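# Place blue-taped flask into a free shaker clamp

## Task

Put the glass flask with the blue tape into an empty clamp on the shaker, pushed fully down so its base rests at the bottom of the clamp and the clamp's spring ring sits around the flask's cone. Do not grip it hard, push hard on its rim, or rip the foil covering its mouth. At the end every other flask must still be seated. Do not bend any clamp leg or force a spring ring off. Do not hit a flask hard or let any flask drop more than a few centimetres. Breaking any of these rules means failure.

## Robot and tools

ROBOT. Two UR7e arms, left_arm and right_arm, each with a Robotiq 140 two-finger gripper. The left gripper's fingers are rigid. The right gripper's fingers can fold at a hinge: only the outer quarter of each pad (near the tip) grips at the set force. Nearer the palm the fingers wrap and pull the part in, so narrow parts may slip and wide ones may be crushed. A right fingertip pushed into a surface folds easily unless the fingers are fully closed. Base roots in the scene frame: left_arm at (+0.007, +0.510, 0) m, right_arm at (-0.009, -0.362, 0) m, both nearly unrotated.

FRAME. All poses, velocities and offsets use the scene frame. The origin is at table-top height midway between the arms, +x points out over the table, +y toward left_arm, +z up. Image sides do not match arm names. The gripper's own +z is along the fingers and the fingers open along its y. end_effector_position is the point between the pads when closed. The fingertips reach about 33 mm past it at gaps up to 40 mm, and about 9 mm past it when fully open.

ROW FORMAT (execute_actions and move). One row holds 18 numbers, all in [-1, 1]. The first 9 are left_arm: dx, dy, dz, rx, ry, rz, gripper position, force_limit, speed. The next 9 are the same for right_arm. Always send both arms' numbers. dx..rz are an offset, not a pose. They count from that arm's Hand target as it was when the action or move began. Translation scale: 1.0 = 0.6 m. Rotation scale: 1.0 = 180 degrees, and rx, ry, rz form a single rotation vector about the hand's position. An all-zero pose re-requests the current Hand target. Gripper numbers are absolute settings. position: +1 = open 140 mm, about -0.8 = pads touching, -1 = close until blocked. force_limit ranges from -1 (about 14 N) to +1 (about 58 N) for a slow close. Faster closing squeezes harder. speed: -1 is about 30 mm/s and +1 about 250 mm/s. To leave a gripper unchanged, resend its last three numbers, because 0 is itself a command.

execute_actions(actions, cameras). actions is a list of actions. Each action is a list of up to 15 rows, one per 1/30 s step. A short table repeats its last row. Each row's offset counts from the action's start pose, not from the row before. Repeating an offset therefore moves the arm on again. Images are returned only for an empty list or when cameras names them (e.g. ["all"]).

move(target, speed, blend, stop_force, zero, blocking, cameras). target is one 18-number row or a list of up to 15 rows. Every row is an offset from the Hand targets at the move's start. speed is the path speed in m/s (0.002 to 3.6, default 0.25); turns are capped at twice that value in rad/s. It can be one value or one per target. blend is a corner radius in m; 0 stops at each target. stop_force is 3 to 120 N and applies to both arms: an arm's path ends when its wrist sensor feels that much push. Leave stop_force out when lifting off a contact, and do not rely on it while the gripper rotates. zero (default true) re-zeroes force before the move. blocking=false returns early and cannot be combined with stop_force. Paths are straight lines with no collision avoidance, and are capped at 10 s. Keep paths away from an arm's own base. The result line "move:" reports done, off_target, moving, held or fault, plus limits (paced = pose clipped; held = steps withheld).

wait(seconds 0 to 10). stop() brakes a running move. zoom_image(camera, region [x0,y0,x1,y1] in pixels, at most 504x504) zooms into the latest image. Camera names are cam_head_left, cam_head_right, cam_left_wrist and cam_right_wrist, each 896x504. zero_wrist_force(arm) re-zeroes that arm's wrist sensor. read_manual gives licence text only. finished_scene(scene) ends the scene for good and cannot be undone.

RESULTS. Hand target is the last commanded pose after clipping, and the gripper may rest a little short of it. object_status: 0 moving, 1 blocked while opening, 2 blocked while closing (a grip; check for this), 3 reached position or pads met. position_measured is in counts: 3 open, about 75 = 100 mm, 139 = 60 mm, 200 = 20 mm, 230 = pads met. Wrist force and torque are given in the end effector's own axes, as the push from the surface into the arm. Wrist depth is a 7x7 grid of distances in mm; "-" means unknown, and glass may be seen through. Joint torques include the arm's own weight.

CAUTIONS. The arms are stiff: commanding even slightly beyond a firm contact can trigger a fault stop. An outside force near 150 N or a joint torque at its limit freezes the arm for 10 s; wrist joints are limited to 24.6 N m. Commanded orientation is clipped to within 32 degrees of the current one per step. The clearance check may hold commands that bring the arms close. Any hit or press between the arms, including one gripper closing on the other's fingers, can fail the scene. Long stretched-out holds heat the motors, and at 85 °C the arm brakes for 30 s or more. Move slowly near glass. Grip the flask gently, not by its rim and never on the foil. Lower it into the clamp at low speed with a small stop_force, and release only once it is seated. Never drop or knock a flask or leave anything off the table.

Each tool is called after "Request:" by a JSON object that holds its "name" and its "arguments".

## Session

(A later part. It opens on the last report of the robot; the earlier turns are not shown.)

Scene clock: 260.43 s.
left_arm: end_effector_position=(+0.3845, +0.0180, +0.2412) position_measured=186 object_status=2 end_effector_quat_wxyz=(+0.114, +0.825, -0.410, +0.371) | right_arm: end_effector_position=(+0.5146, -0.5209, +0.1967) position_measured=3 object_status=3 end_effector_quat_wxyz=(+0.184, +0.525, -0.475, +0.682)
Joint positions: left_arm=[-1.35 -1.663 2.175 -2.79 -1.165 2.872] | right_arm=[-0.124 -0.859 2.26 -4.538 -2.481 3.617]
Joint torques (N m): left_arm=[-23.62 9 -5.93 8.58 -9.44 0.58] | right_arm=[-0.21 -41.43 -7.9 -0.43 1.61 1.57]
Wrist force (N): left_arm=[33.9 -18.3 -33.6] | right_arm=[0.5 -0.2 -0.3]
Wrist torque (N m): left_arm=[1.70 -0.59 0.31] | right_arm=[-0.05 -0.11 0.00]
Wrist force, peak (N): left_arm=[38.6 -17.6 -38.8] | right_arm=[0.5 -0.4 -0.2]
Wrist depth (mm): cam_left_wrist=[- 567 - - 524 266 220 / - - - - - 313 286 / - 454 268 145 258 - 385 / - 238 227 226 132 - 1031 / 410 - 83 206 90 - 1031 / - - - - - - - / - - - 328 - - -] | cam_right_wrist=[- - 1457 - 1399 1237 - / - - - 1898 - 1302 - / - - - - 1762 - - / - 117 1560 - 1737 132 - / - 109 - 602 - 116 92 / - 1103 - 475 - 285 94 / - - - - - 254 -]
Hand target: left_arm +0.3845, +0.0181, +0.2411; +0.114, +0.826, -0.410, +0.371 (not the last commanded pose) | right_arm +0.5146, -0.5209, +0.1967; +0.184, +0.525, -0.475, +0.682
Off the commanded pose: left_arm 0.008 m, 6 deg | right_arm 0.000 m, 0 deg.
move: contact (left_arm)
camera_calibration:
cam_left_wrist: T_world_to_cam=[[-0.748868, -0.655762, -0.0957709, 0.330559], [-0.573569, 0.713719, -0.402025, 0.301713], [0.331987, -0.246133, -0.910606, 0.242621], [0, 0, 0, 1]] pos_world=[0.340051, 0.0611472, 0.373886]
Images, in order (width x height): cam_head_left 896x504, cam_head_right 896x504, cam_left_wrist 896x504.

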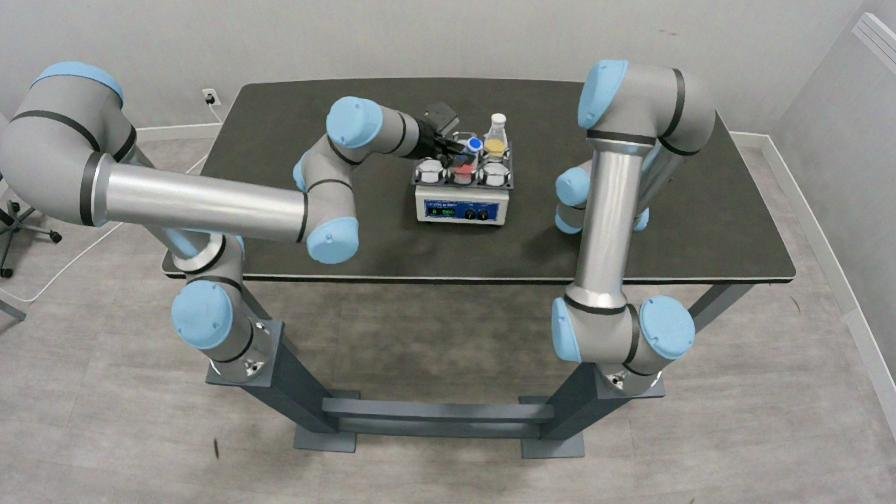

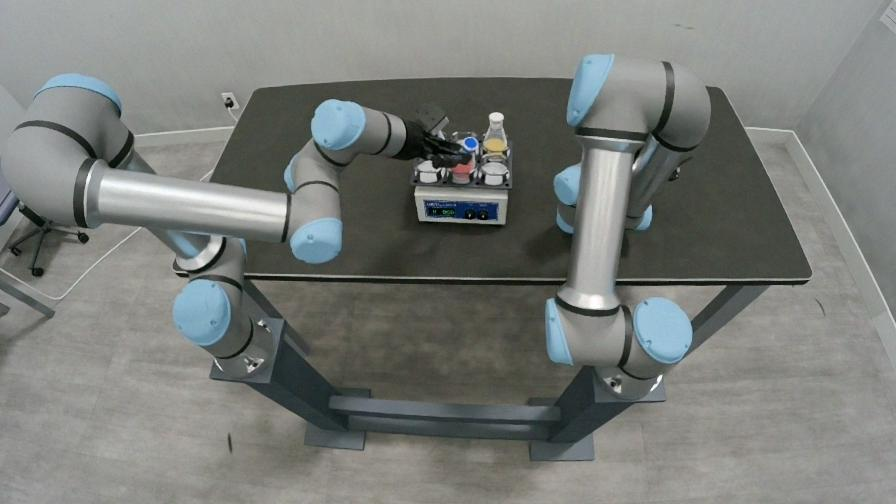

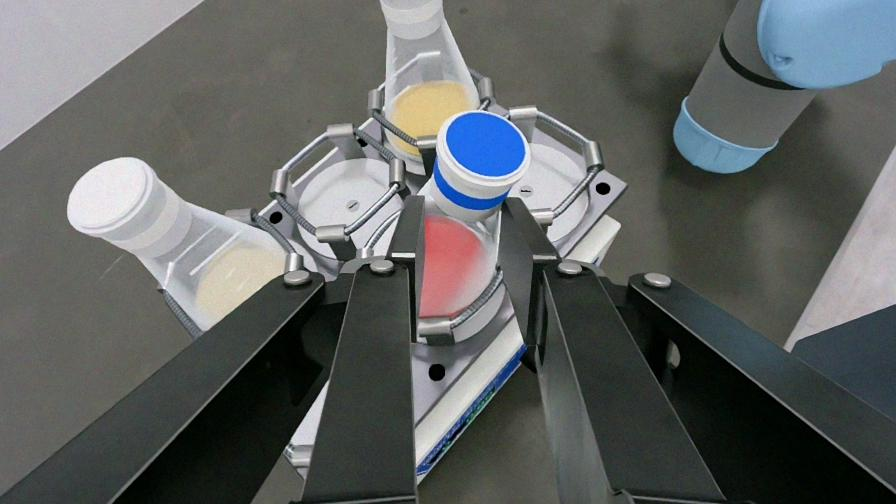

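Request:
{"name": "move", "arguments": {"target": [0.005,0.0042,0.003,0,0,0,-1,-0.1,-1,0,0,0,0,0,0,1,1,1], "speed": 0.02}}

Request:
{"name": "move", "arguments": {"target": [[0.0115,0.0096,-0.008,-0.0286,0.0341,0,-1,-0.1,-1,0,0,0,0,0,0,1,1,1]], "speed": 0.02, "stop_force": 45, "zero": false, "cameras": ["cam_head_left","cam_head_right","cam_left_wrist"]}}

Request:
{"name": "zoom_image", "arguments": {"camera": "cam_head_right", "region": [430, 120, 485, 190]}}

Request:
{"name": "zoom_image", "arguments": {"camera": "cam_left_wrist", "region": [350, 100, 570, 390]}}

Scene clock: 264.00 s.
left_arm: end_effector_position=(+0.3875, +0.0207, +0.2427) position_measured=186 object_status=2 end_effector_quat_wxyz=(+0.114, +0.826, -0.410, +0.371) | right_arm: end_effector_position=(+0.5146, -0.5209, +0.1967) position_measured=3 object_status=3 end_effector_quat_wxyz=(+0.184, +0.525, -0.475, +0.682)
Joint positions: left_arm=[-1.341 -1.666 2.173 -2.787 -1.171 2.88] | right_arm=[-0.124 -0.859 2.26 -4.538 -2.481 3.617]
Joint torques (N m): left_arm=[-0.45 -22.01 -24.95 -3.04 1.38 -0.38] | right_arm=[-0.09 -41.85 -8.13 -0.36 1.88 1.38]
Wrist force (N): left_arm=[6.8 1.9 1.5] | right_arm=[0.1 -0.2 -0.1]
Wrist torque (N m): left_arm=[0.09 -0.77 -0.38] | right_arm=[-0.07 -0.04 0.00]
Wrist force, peak (N): left_arm=[34.0 -18.9 -33.8] | right_arm=[0.4 -0.3 -0.3]
Wrist depth (mm): cam_left_wrist=[- - 547 496 - 275 222 / - - 496 258 - 321 413 / - - 281 145 251 358 404 / 438 227 227 164 124 384 1108 / - - 83 202 95 351 1045 / - - - - - - - / - - - - - - -] | cam_right_wrist=[942 - 1654 - 1424 1206 - / - - 1580 1432 - 1269 - / - - - - 1550 1560 - / 964 117 - - 2424 133 335 / - 109 - - 443 116 92 / - 1108 - - 372 - 94 / - 1098 - - - 250 -]
Hand target: left_arm +0.3875, +0.0206, +0.2429; +0.114, +0.826, -0.410, +0.371 | right_arm +0.5146, -0.5209, +0.1967; +0.184, +0.525, -0.475, +0.682
Off the commanded pose: left_arm 0.000 m, 0 deg | right_arm 0.000 m, 0 deg.
move: done

Scene clock: 268.60 s.
left_arm: end_effector_position=(+0.3948, +0.0254, +0.2401) position_measured=187 object_status=2 end_effector_quat_wxyz=(+0.175, +0.837, -0.385, +0.347) | right_arm: end_effector_position=(+0.5146, -0.5209, +0.1967) position_measured=3 object_status=3 end_effector_quat_wxyz=(+0.184, +0.525, -0.475, +0.682)
Joint positions: left_arm=[-1.245 -1.655 2.184 -2.868 -1.33 2.864] | right_arm=[-0.124 -0.859 2.26 -4.538 -2.481 3.617]
Joint torques (N m): left_arm=[-28.83 13.98 4.11 9.7 -8.01 0.69] | right_arm=[1 -41.11 -8.99 -0.44 1.8 1.37]
Wrist force (N): left_arm=[37.4 -18.2 -42.7] | right_arm=[0.3 -0.3 -0.1]
Wrist torque (N m): left_arm=[1.74 -0.15 0.17] | right_arm=[-0.08 -0.07 0.00]
Wrist force, peak (N): left_arm=[37.7 -17.8 -45.1] | right_arm=[0.5 -0.2 -0.3]
Wrist depth (mm): cam_left_wrist=[- 500 516 286 527 275 226 / - 485 481 145 481 310 258 / - - 261 145 265 363 1340 / - 231 217 225 133 409 1248 / - - 83 216 100 389 1168 / - - - - - - - / - - - - - - -] | cam_right_wrist=[- 1194 1632 1762 1383 1189 1118 / - - - 1654 - 1677 1177 / 938 - - - 1632 1530 - / - 117 1521 - - 132 355 / - 109 - - - 123 92 / - - - 430 337 302 94 / - 453 - - 288 254 -]
Hand target: left_arm +0.3944, +0.0264, +0.2381; +0.172, +0.838, -0.386, +0.344 | right_arm +0.5146, -0.5209, +0.1967; +0.184, +0.525, -0.475, +0.682
Off the commanded pose: left_arm 0.002 m, 0 deg | right_arm 0.000 m, 0 deg.
move: done
camera_calibration:
cam_left_wrist: T_world_to_cam=[[-0.751815, -0.657744, 0.0463279, 0.309992], [-0.615664, 0.675087, -0.406467, 0.320581], [0.236076, -0.334111, -0.91249, 0.280493], [0, 0, 0, 1]] pos_world=[0.364209, 0.0811914, 0.371891]
Images, in order (width x height): cam_head_left 896x504, cam_head_right 896x504, cam_left_wrist 896x504.

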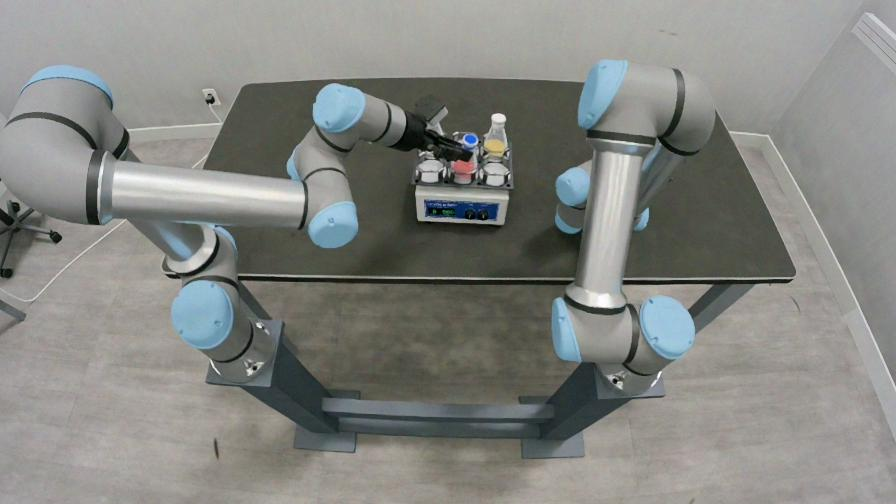

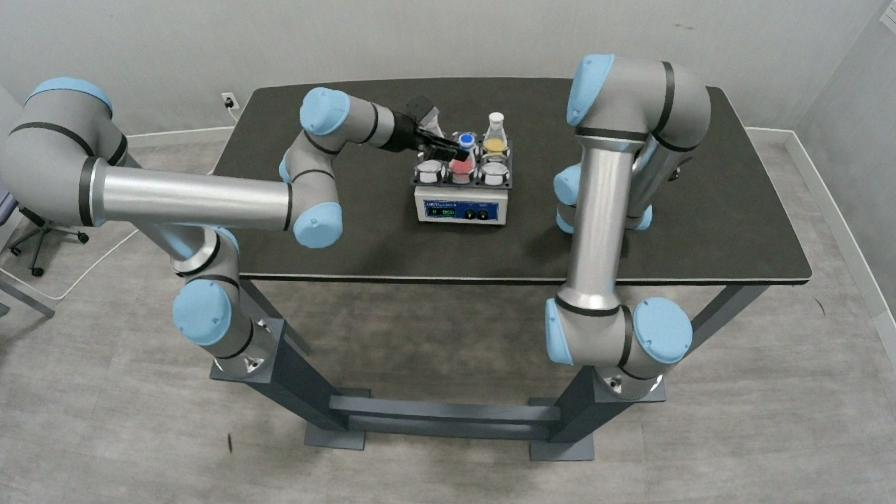

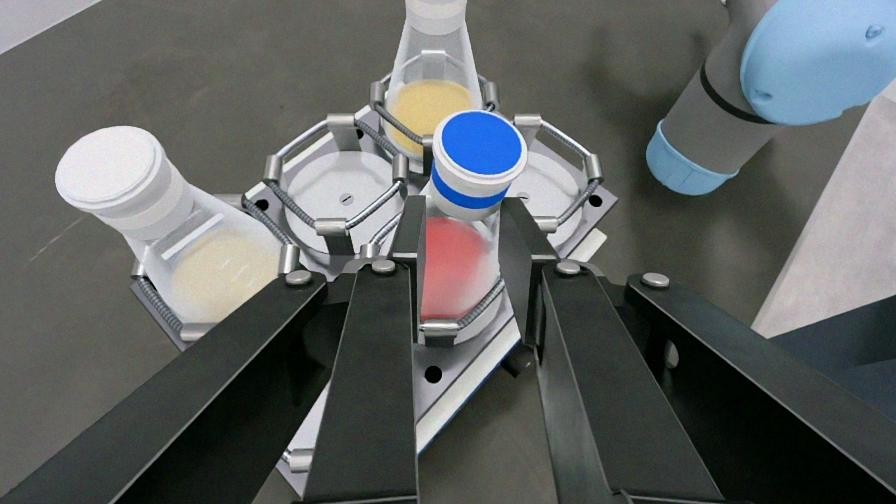

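Scaled by 7.200 from the camera's 896x504 image, which has a finer 1280x720 frame.

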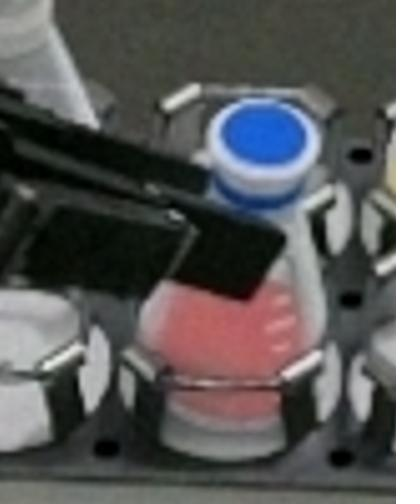

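Scaled by 1.738 from the camera's 896x504 image, which has a finer 1280x720 frame.

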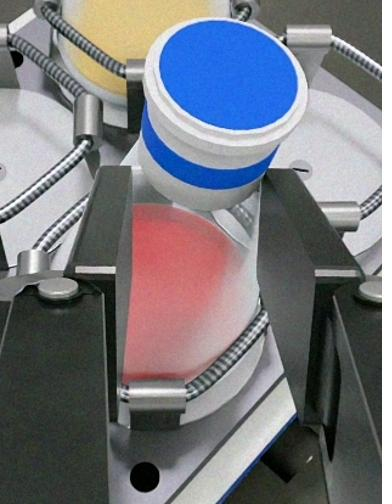

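Request:
{"name": "move", "arguments": {"target": [0.003,0.0025,0.008,0,0,0,-1,-0.1,-1,0,0,0,0,0,0,1,1,1], "speed": 0.02, "cameras": ["cam_head_left","cam_head_right","cam_left_wrist"]}}

Request:
{"name": "zoom_image", "arguments": {"camera": "cam_head_right", "region": [430, 120, 485, 190]}}

Request:
{"name": "zoom_image", "arguments": {"camera": "cam_head_left", "region": [435, 120, 490, 190]}}

Request:
{"name": "zoom_image", "arguments": {"camera": "cam_left_wrist", "region": [350, 100, 570, 390]}}

Scene clock: 270.50 s.
left_arm: end_effector_position=(+0.3962, +0.0279, +0.2427) position_measured=187 object_status=2 end_effector_quat_wxyz=(+0.172, +0.838, -0.386, +0.344) | right_arm: end_effector_position=(+0.5146, -0.5209, +0.1967) position_measured=3 object_status=3 end_effector_quat_wxyz=(+0.184, +0.525, -0.475, +0.682)
Joint positions: left_arm=[-1.239 -1.662 2.176 -2.847 -1.335 2.869] | right_arm=[-0.124 -0.859 2.26 -4.538 -2.481 3.617]
Joint torques (N m): left_arm=[4.93 -23.5 -25.48 -6.43 0.43 0.35] | right_arm=[1.12 -41.07 -9.92 -0.44 1.99 1.22]
Wrist force (N): left_arm=[1.2 -0.3 6.6] | right_arm=[0.2 -0.1 -0.1]
Wrist torque (N m): left_arm=[0.45 -0.61 -0.25] | right_arm=[-0.05 -0.04 0.00]
Wrist force, peak (N): left_arm=[37.9 -18.4 -43.3] | right_arm=[0.5 -0.2 -0.3]
Wrist depth (mm): cam_left_wrist=[- 509 521 - 521 295 228 / - - 451 274 475 315 261 / - 224 264 146 270 374 1340 / - - 220 226 123 420 1235 / - - 84 222 99 - 1210 / - - - - - - - / - - - - - - -] | cam_right_wrist=[991 - 1737 - 1309 1269 - / 878 - 1530 1749 1622 1407 - / - 1166 1449 - - 1243 - / 949 127 1407 - - 133 - / - 109 - - - 116 92 / - 1172 - - - 285 95 / - - 387 - 291 253 -]
Hand target: left_arm +0.3962, +0.0279, +0.2429; +0.172, +0.838, -0.386, +0.344 | right_arm +0.5146, -0.5209, +0.1967; +0.184, +0.525, -0.475, +0.682
Off the commanded pose: left_arm 0.000 m, 0 deg | right_arm 0.000 m, 0 deg.
move: done
camera_calibration:
cam_left_wrist: T_world_to_cam=[[-0.751753, -0.658013, 0.0434201, 0.313339], [-0.616663, 0.678129, -0.399835, 0.319517], [0.233653, -0.327353, -0.915558, 0.284932], [0, 0, 0, 1]] pos_world=[0.366013, 0.0827811, 0.375021]
Images, in order (width x height): cam_head_left 896x504, cam_head_right 896x504, cam_left_wrist 896x504.

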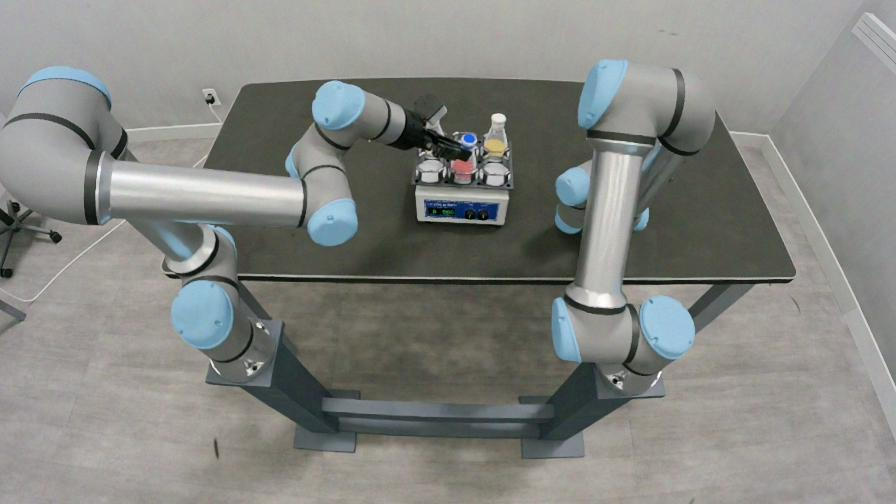

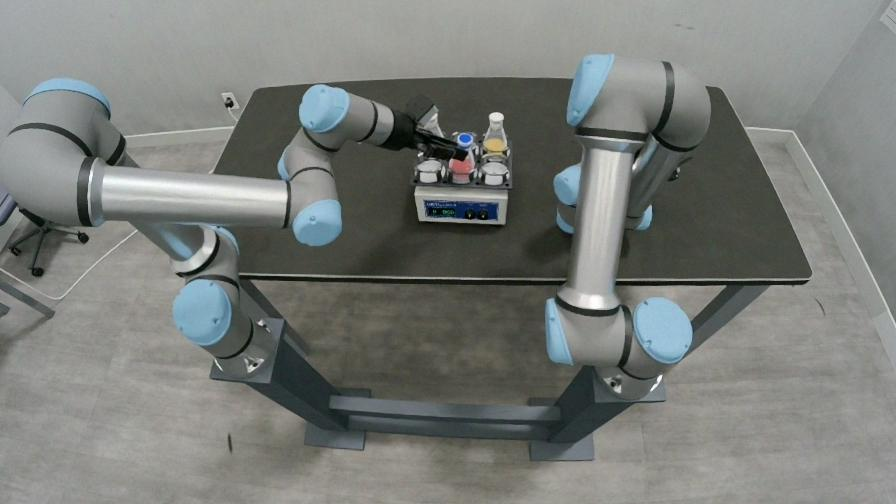

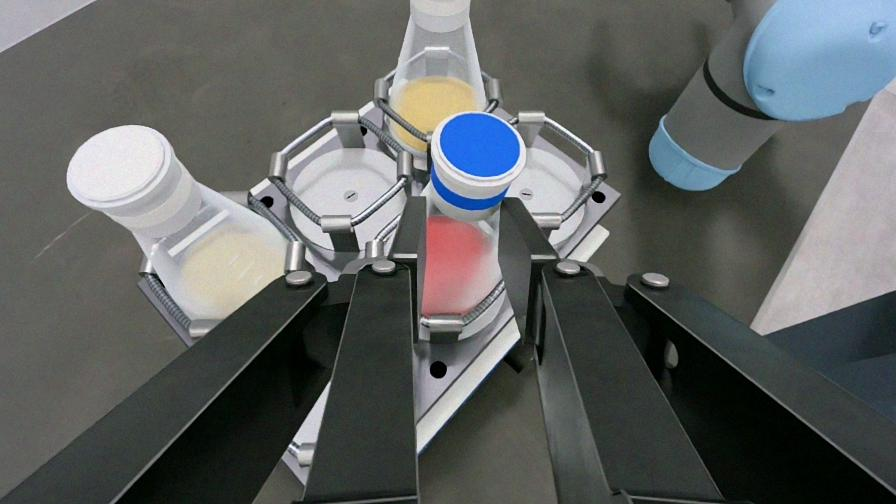

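Scaled by 7.200 from the camera's 896x504 image, which has a finer 1280x720 frame.

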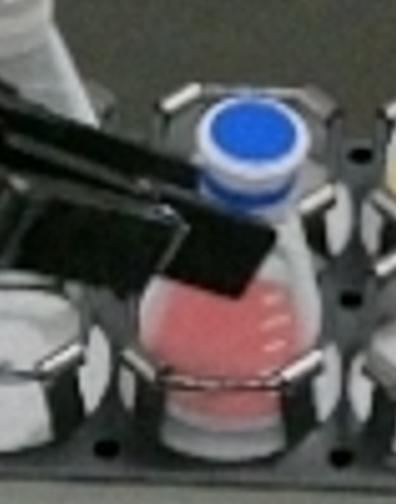

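Scaled by 7.200 from the camera's 896x504 image, which has a finer 1280x720 frame.

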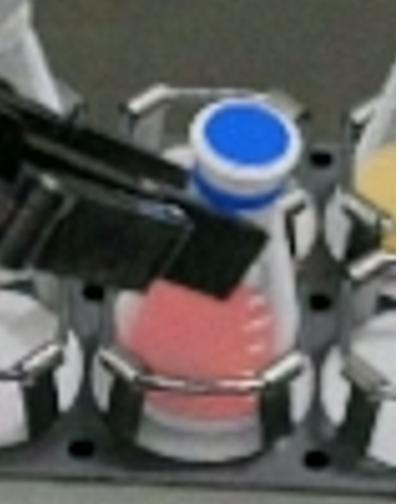

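Scaled by 1.738 from the camera's 896x504 image, which has a finer 1280x720 frame.

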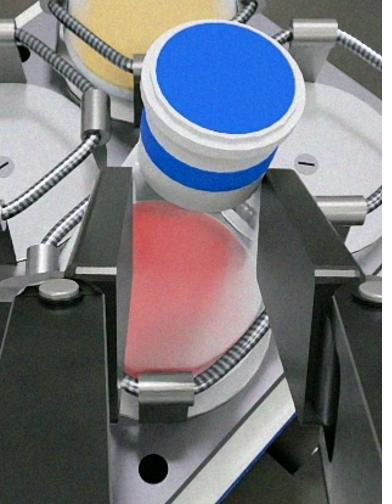

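Request:
{"name": "move", "arguments": {"target": [0,0,0,0,0,0,-0.25,-0.1,-1,0,0,0,0,0,0,1,1,1], "cameras": ["cam_head_left","cam_head_right","cam_left_wrist"]}}

Request:
{"name": "zoom_image", "arguments": {"camera": "cam_head_right", "region": [430, 120, 485, 190]}}

Request:
{"name": "zoom_image", "arguments": {"camera": "cam_head_left", "region": [435, 120, 490, 190]}}

Request:
{"name": "zoom_image", "arguments": {"camera": "cam_left_wrist", "region": [350, 100, 570, 390]}}

Scene clock: 272.70 s.
left_arm: end_effector_position=(+0.3962, +0.0279, +0.2429) position_measured=160 object_status=0 end_effector_quat_wxyz=(+0.172, +0.838, -0.386, +0.344) | right_arm: end_effector_position=(+0.5146, -0.5209, +0.1967) position_measured=3 object_status=3 end_effector_quat_wxyz=(+0.184, +0.525, -0.475, +0.682)
Joint positions: left_arm=[-1.239 -1.662 2.176 -2.847 -1.334 2.869] | right_arm=[-0.124 -0.859 2.26 -4.538 -2.481 3.617]
Joint torques (N m): left_arm=[-13.28 -21.16 -16.05 -3.58 1.24 -1.15] | right_arm=[1.13 -41.37 -9.34 -0.36 1.95 1.36]
Wrist force (N): left_arm=[3.2 1.4 4.2] | right_arm=[0.0 0.0 -0.2]
Wrist torque (N m): left_arm=[0.52 -0.67 -0.28] | right_arm=[-0.01 0.00 0.00]
Wrist force, peak (N): left_arm=[1.5 0.5 6.3] | right_arm=[0.3 -0.3 -0.3]
Wrist depth (mm): cam_left_wrist=[- - - 270 531 303 228 / - - - 275 494 316 264 / - 160 266 145 276 372 1363 / - 232 218 228 137 - 1255 / - - - 201 115 - 1333 / - - - - - - - / - - - 325 - - -] | cam_right_wrist=[- - 1600 1700 1316 1194 1128 / - - - 1787 - - - / - 1194 - 1787 1762 - - / - 127 - 1814 1712 132 - / - 109 - - - 116 92 / - - - - - 286 94 / - - - 327 283 253 -]
Hand target: left_arm +0.3962, +0.0279, +0.2429; +0.172, +0.838, -0.386, +0.344 | right_arm +0.5146, -0.5209, +0.1967; +0.184, +0.525, -0.475, +0.682
Off the commanded pose: left_arm 0.000 m, 0 deg | right_arm 0.000 m, 0 deg.
move: done
camera_calibration:
cam_left_wrist: T_world_to_cam=[[-0.751713, -0.65805, 0.0435781, 0.31333], [-0.616637, 0.677899, -0.400265, 0.319659], [0.233853, -0.327756, -0.915363, 0.284942], [0, 0, 0, 1]] pos_world=[0.366013, 0.0828816, 0.375119]
Images, in order (width x height): cam_head_left 896x504, cam_head_right 896x504, cam_left_wrist 896x504.

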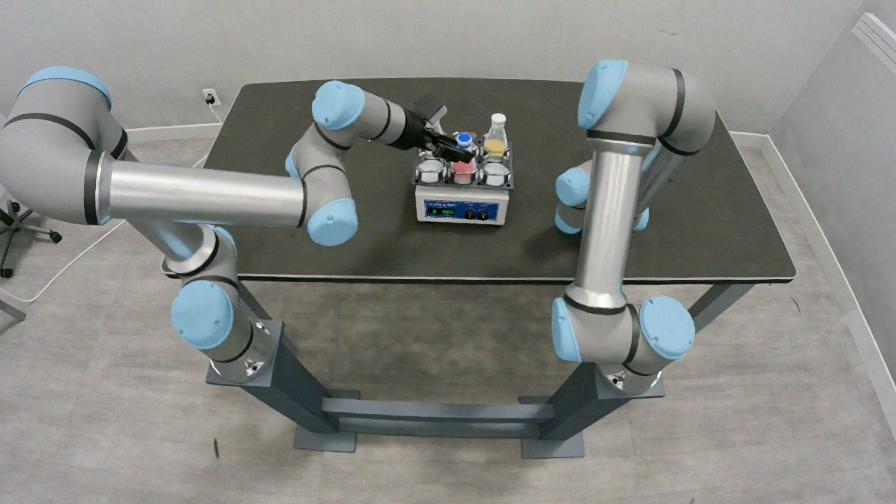

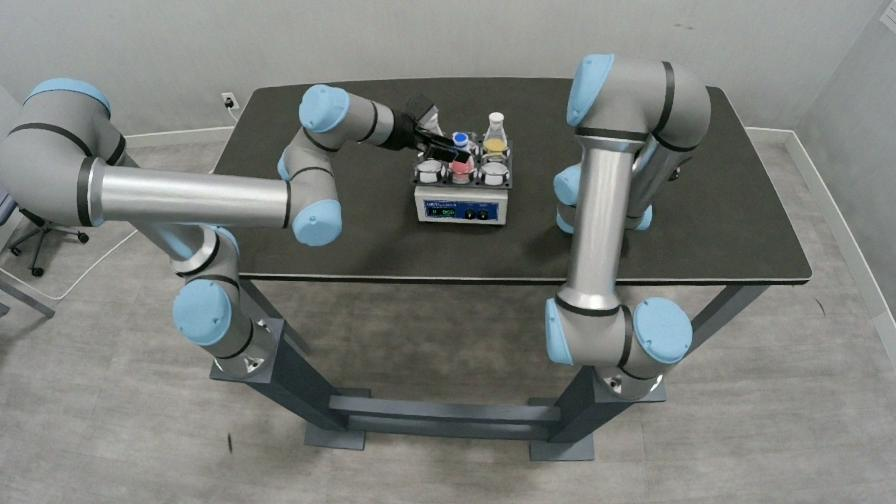

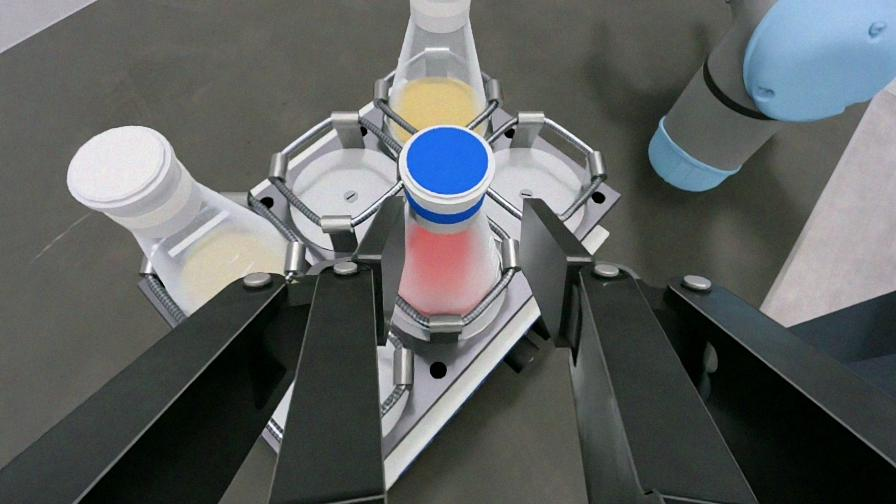

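Scaled by 7.200 from the camera's 896x504 image, which has a finer 1280x720 frame.

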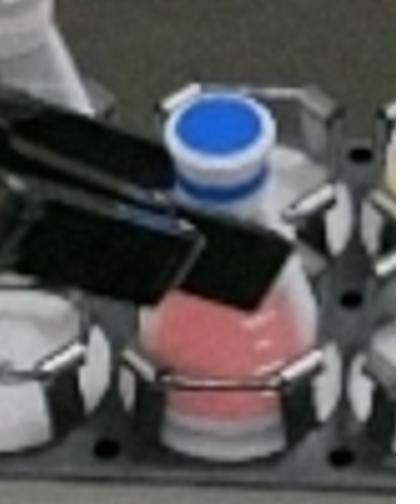

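Scaled by 7.200 from the camera's 896x504 image, which has a finer 1280x720 frame.

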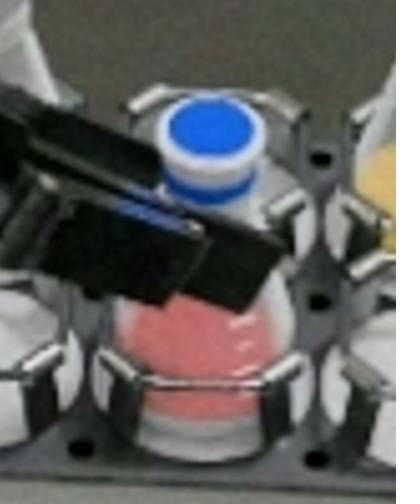

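Scaled by 1.738 from the camera's 896x504 image, which has a finer 1280x720 frame.

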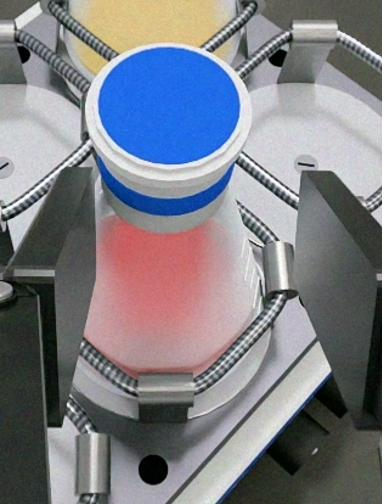

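Request:
{"name": "move", "arguments": {"target": [[0.0077,0.0064,0,0,0,0,-0.25,-0.1,-1,0,0,0,0,0,0,1,1,1],[-0.075,0.104,0.13,0,0,0,-0.25,-0.1,-1,0,0,0,0,0,0,1,1,1],[-0.3,0.3,0.2,0,0,0,-0.25,-0.1,-1,0,0,0,0,0,0,1,1,1]], "speed": [0.03,0.08,0.2], "blend": [0,0.02,0], "cameras": ["cam_head_left","cam_head_right","cam_left_wrist"]}}

Request:
{"name": "zoom_image", "arguments": {"camera": "cam_head_right", "region": [420, 100, 520, 200]}}

Request:
{"name": "zoom_image", "arguments": {"camera": "cam_head_left", "region": [420, 100, 520, 200]}}

Scene clock: 278.37 s.
left_arm: end_effector_position=(+0.2162, +0.2078, +0.3630) position_measured=160 object_status=3 end_effector_quat_wxyz=(+0.173, +0.838, -0.386, +0.344) end_effector_velocity=(+0.000, -0.001, +0.001) end_effector_angular_velocity=(-0.003, +0.001, -0.001) | right_arm: end_effector_position=(+0.5146, -0.5209, +0.1967) position_measured=3 object_status=3 end_effector_quat_wxyz=(+0.184, +0.525, -0.475, +0.682)
Joint positions: left_arm=[-2.211 -2.652 2.135 -1.311 -0.814 1.904] | right_arm=[-0.124 -0.859 2.26 -4.538 -2.481 3.617]
Joint velocities: left_arm=[0.003 0.001 -0.001 -0.006 0 0.005] | right_arm=[within noise]
Joint torques (N m): left_arm=[11.32 24.4 -16.51 -5.3 0.14 1.6] | right_arm=[-0.26 -42.81 -8.56 -0.27 1.99 1.14]
Wrist force (N): left_arm=[3.1 1.3 4.2] | right_arm=[0.1 -0.3 0.0]
Wrist torque (N m): left_arm=[0.50 -0.65 -0.24] | right_arm=[-0.06 -0.03 0.00]
Wrist force, peak (N): left_arm=[4.4 1.3 4.8] | right_arm=[0.6 -0.1 0.0]
Wrist depth (mm): cam_left_wrist=[- - 492 453 539 712 353 / - - 437 438 614 1581 375 / - 576 - 494 - 1473 408 / - 516 525 520 170 739 1371 / - - - - 115 94 1296 / - - - 1174 - - - / - - - 1114 - - -] | cam_right_wrist=[995 1212 1484 - 1424 1113 1118 / - 1074 - 1643 - - 1289 / - - 1550 - - 1360 1275 / - 117 - - - 133 367 / - 109 - - - 123 92 / - 1051 509 436 354 293 94 / - - - - 281 262 -]
Hand target: left_arm +0.2162, +0.2079, +0.3629; +0.172, +0.838, -0.386, +0.344 | right_arm +0.5146, -0.5209, +0.1967; +0.184, +0.525, -0.475, +0.682
Off the commanded pose: left_arm 0.000 m, 0 deg | right_arm 0.000 m, 0 deg.
move: done
camera_calibration:
cam_left_wrist: T_world_to_cam=[[-0.751847, -0.657877, 0.0438653, 0.291009], [-0.616545, 0.677915, -0.400379, 0.134817], [0.233663, -0.328069, -0.915299, 0.496019], [0, 0, 0, 1]] pos_world=[0.186014, 0.262782, 0.495218]
Images, in order (width x height): cam_head_left 896x504, cam_head_right 896x504, cam_left_wrist 896x504.

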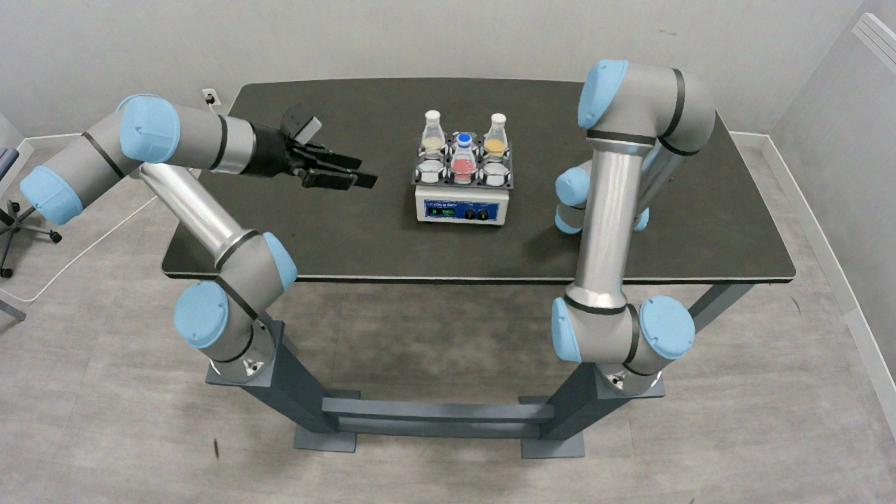

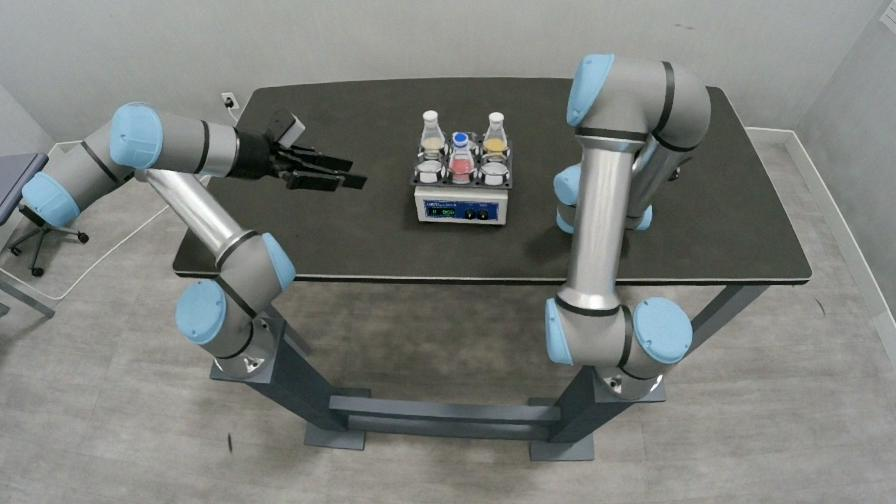

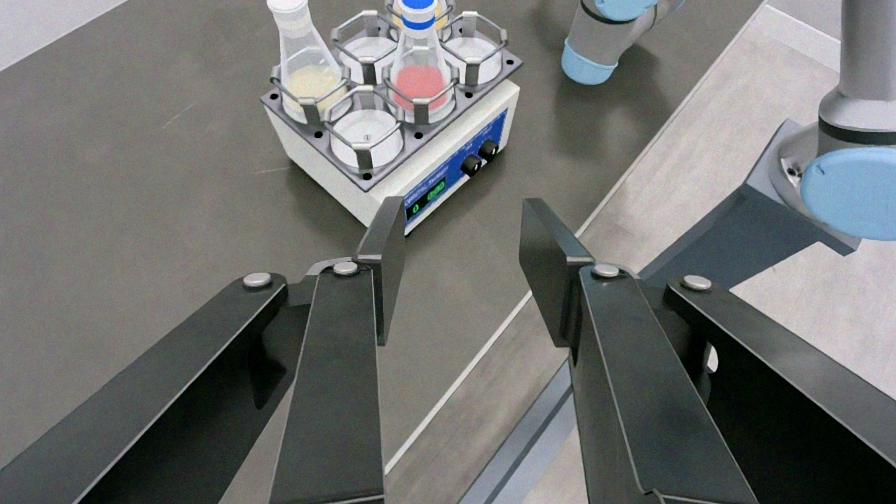

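Scaled by 5.040 from the camera's 896x504 image, which has a finer 1280x720 frame.

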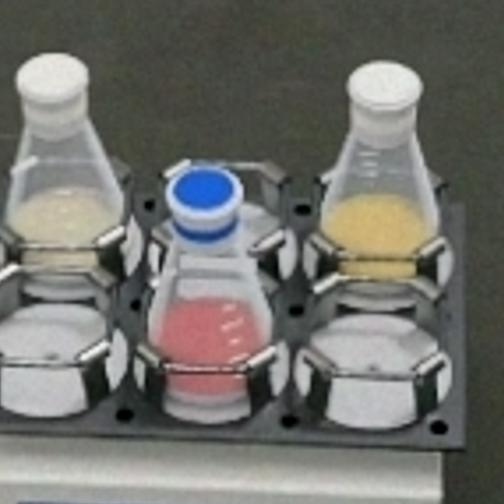

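Scaled by 5.040 from the camera's 896x504 image, which has a finer 1280x720 frame.

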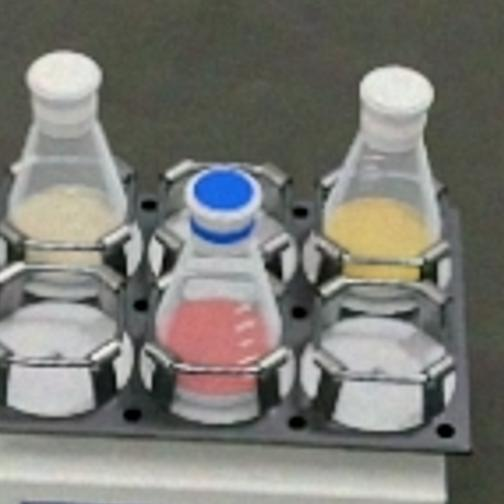

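Request:
{"name": "zoom_image", "arguments": {"camera": "cam_head_left", "region": [445, 130, 485, 188]}}

Request:
{"name": "zoom_image", "arguments": {"camera": "cam_left_wrist", "region": [250, 0, 530, 220]}}

Request:
{"name": "zoom_image", "arguments": {"camera": "cam_head_left", "region": [415, 105, 455, 163]}}

Scaled by 8.690 from the camera's 896x504 image, which has a finer 1280x720 frame.

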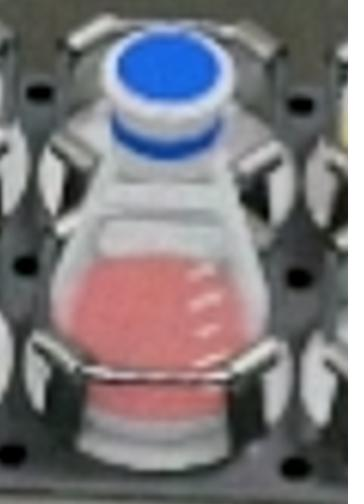

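Scaled by 1.800 from the camera's 896x504 image, which has a finer 1280x720 frame.

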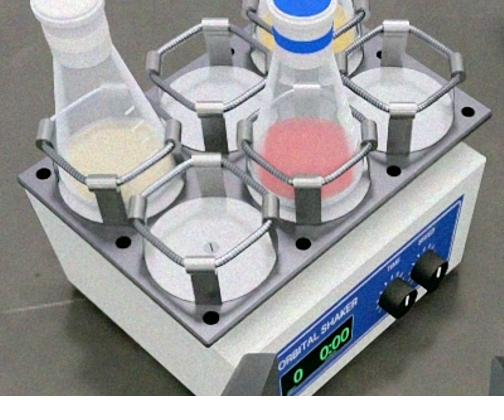

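Scaled by 8.690 from the camera's 896x504 image, which has a finer 1280x720 frame.

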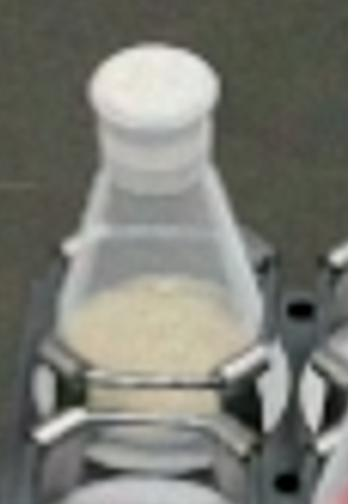

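Request:
{"name": "finished_scene", "arguments": {"scene": 1}}

The scene is finished: the task was done.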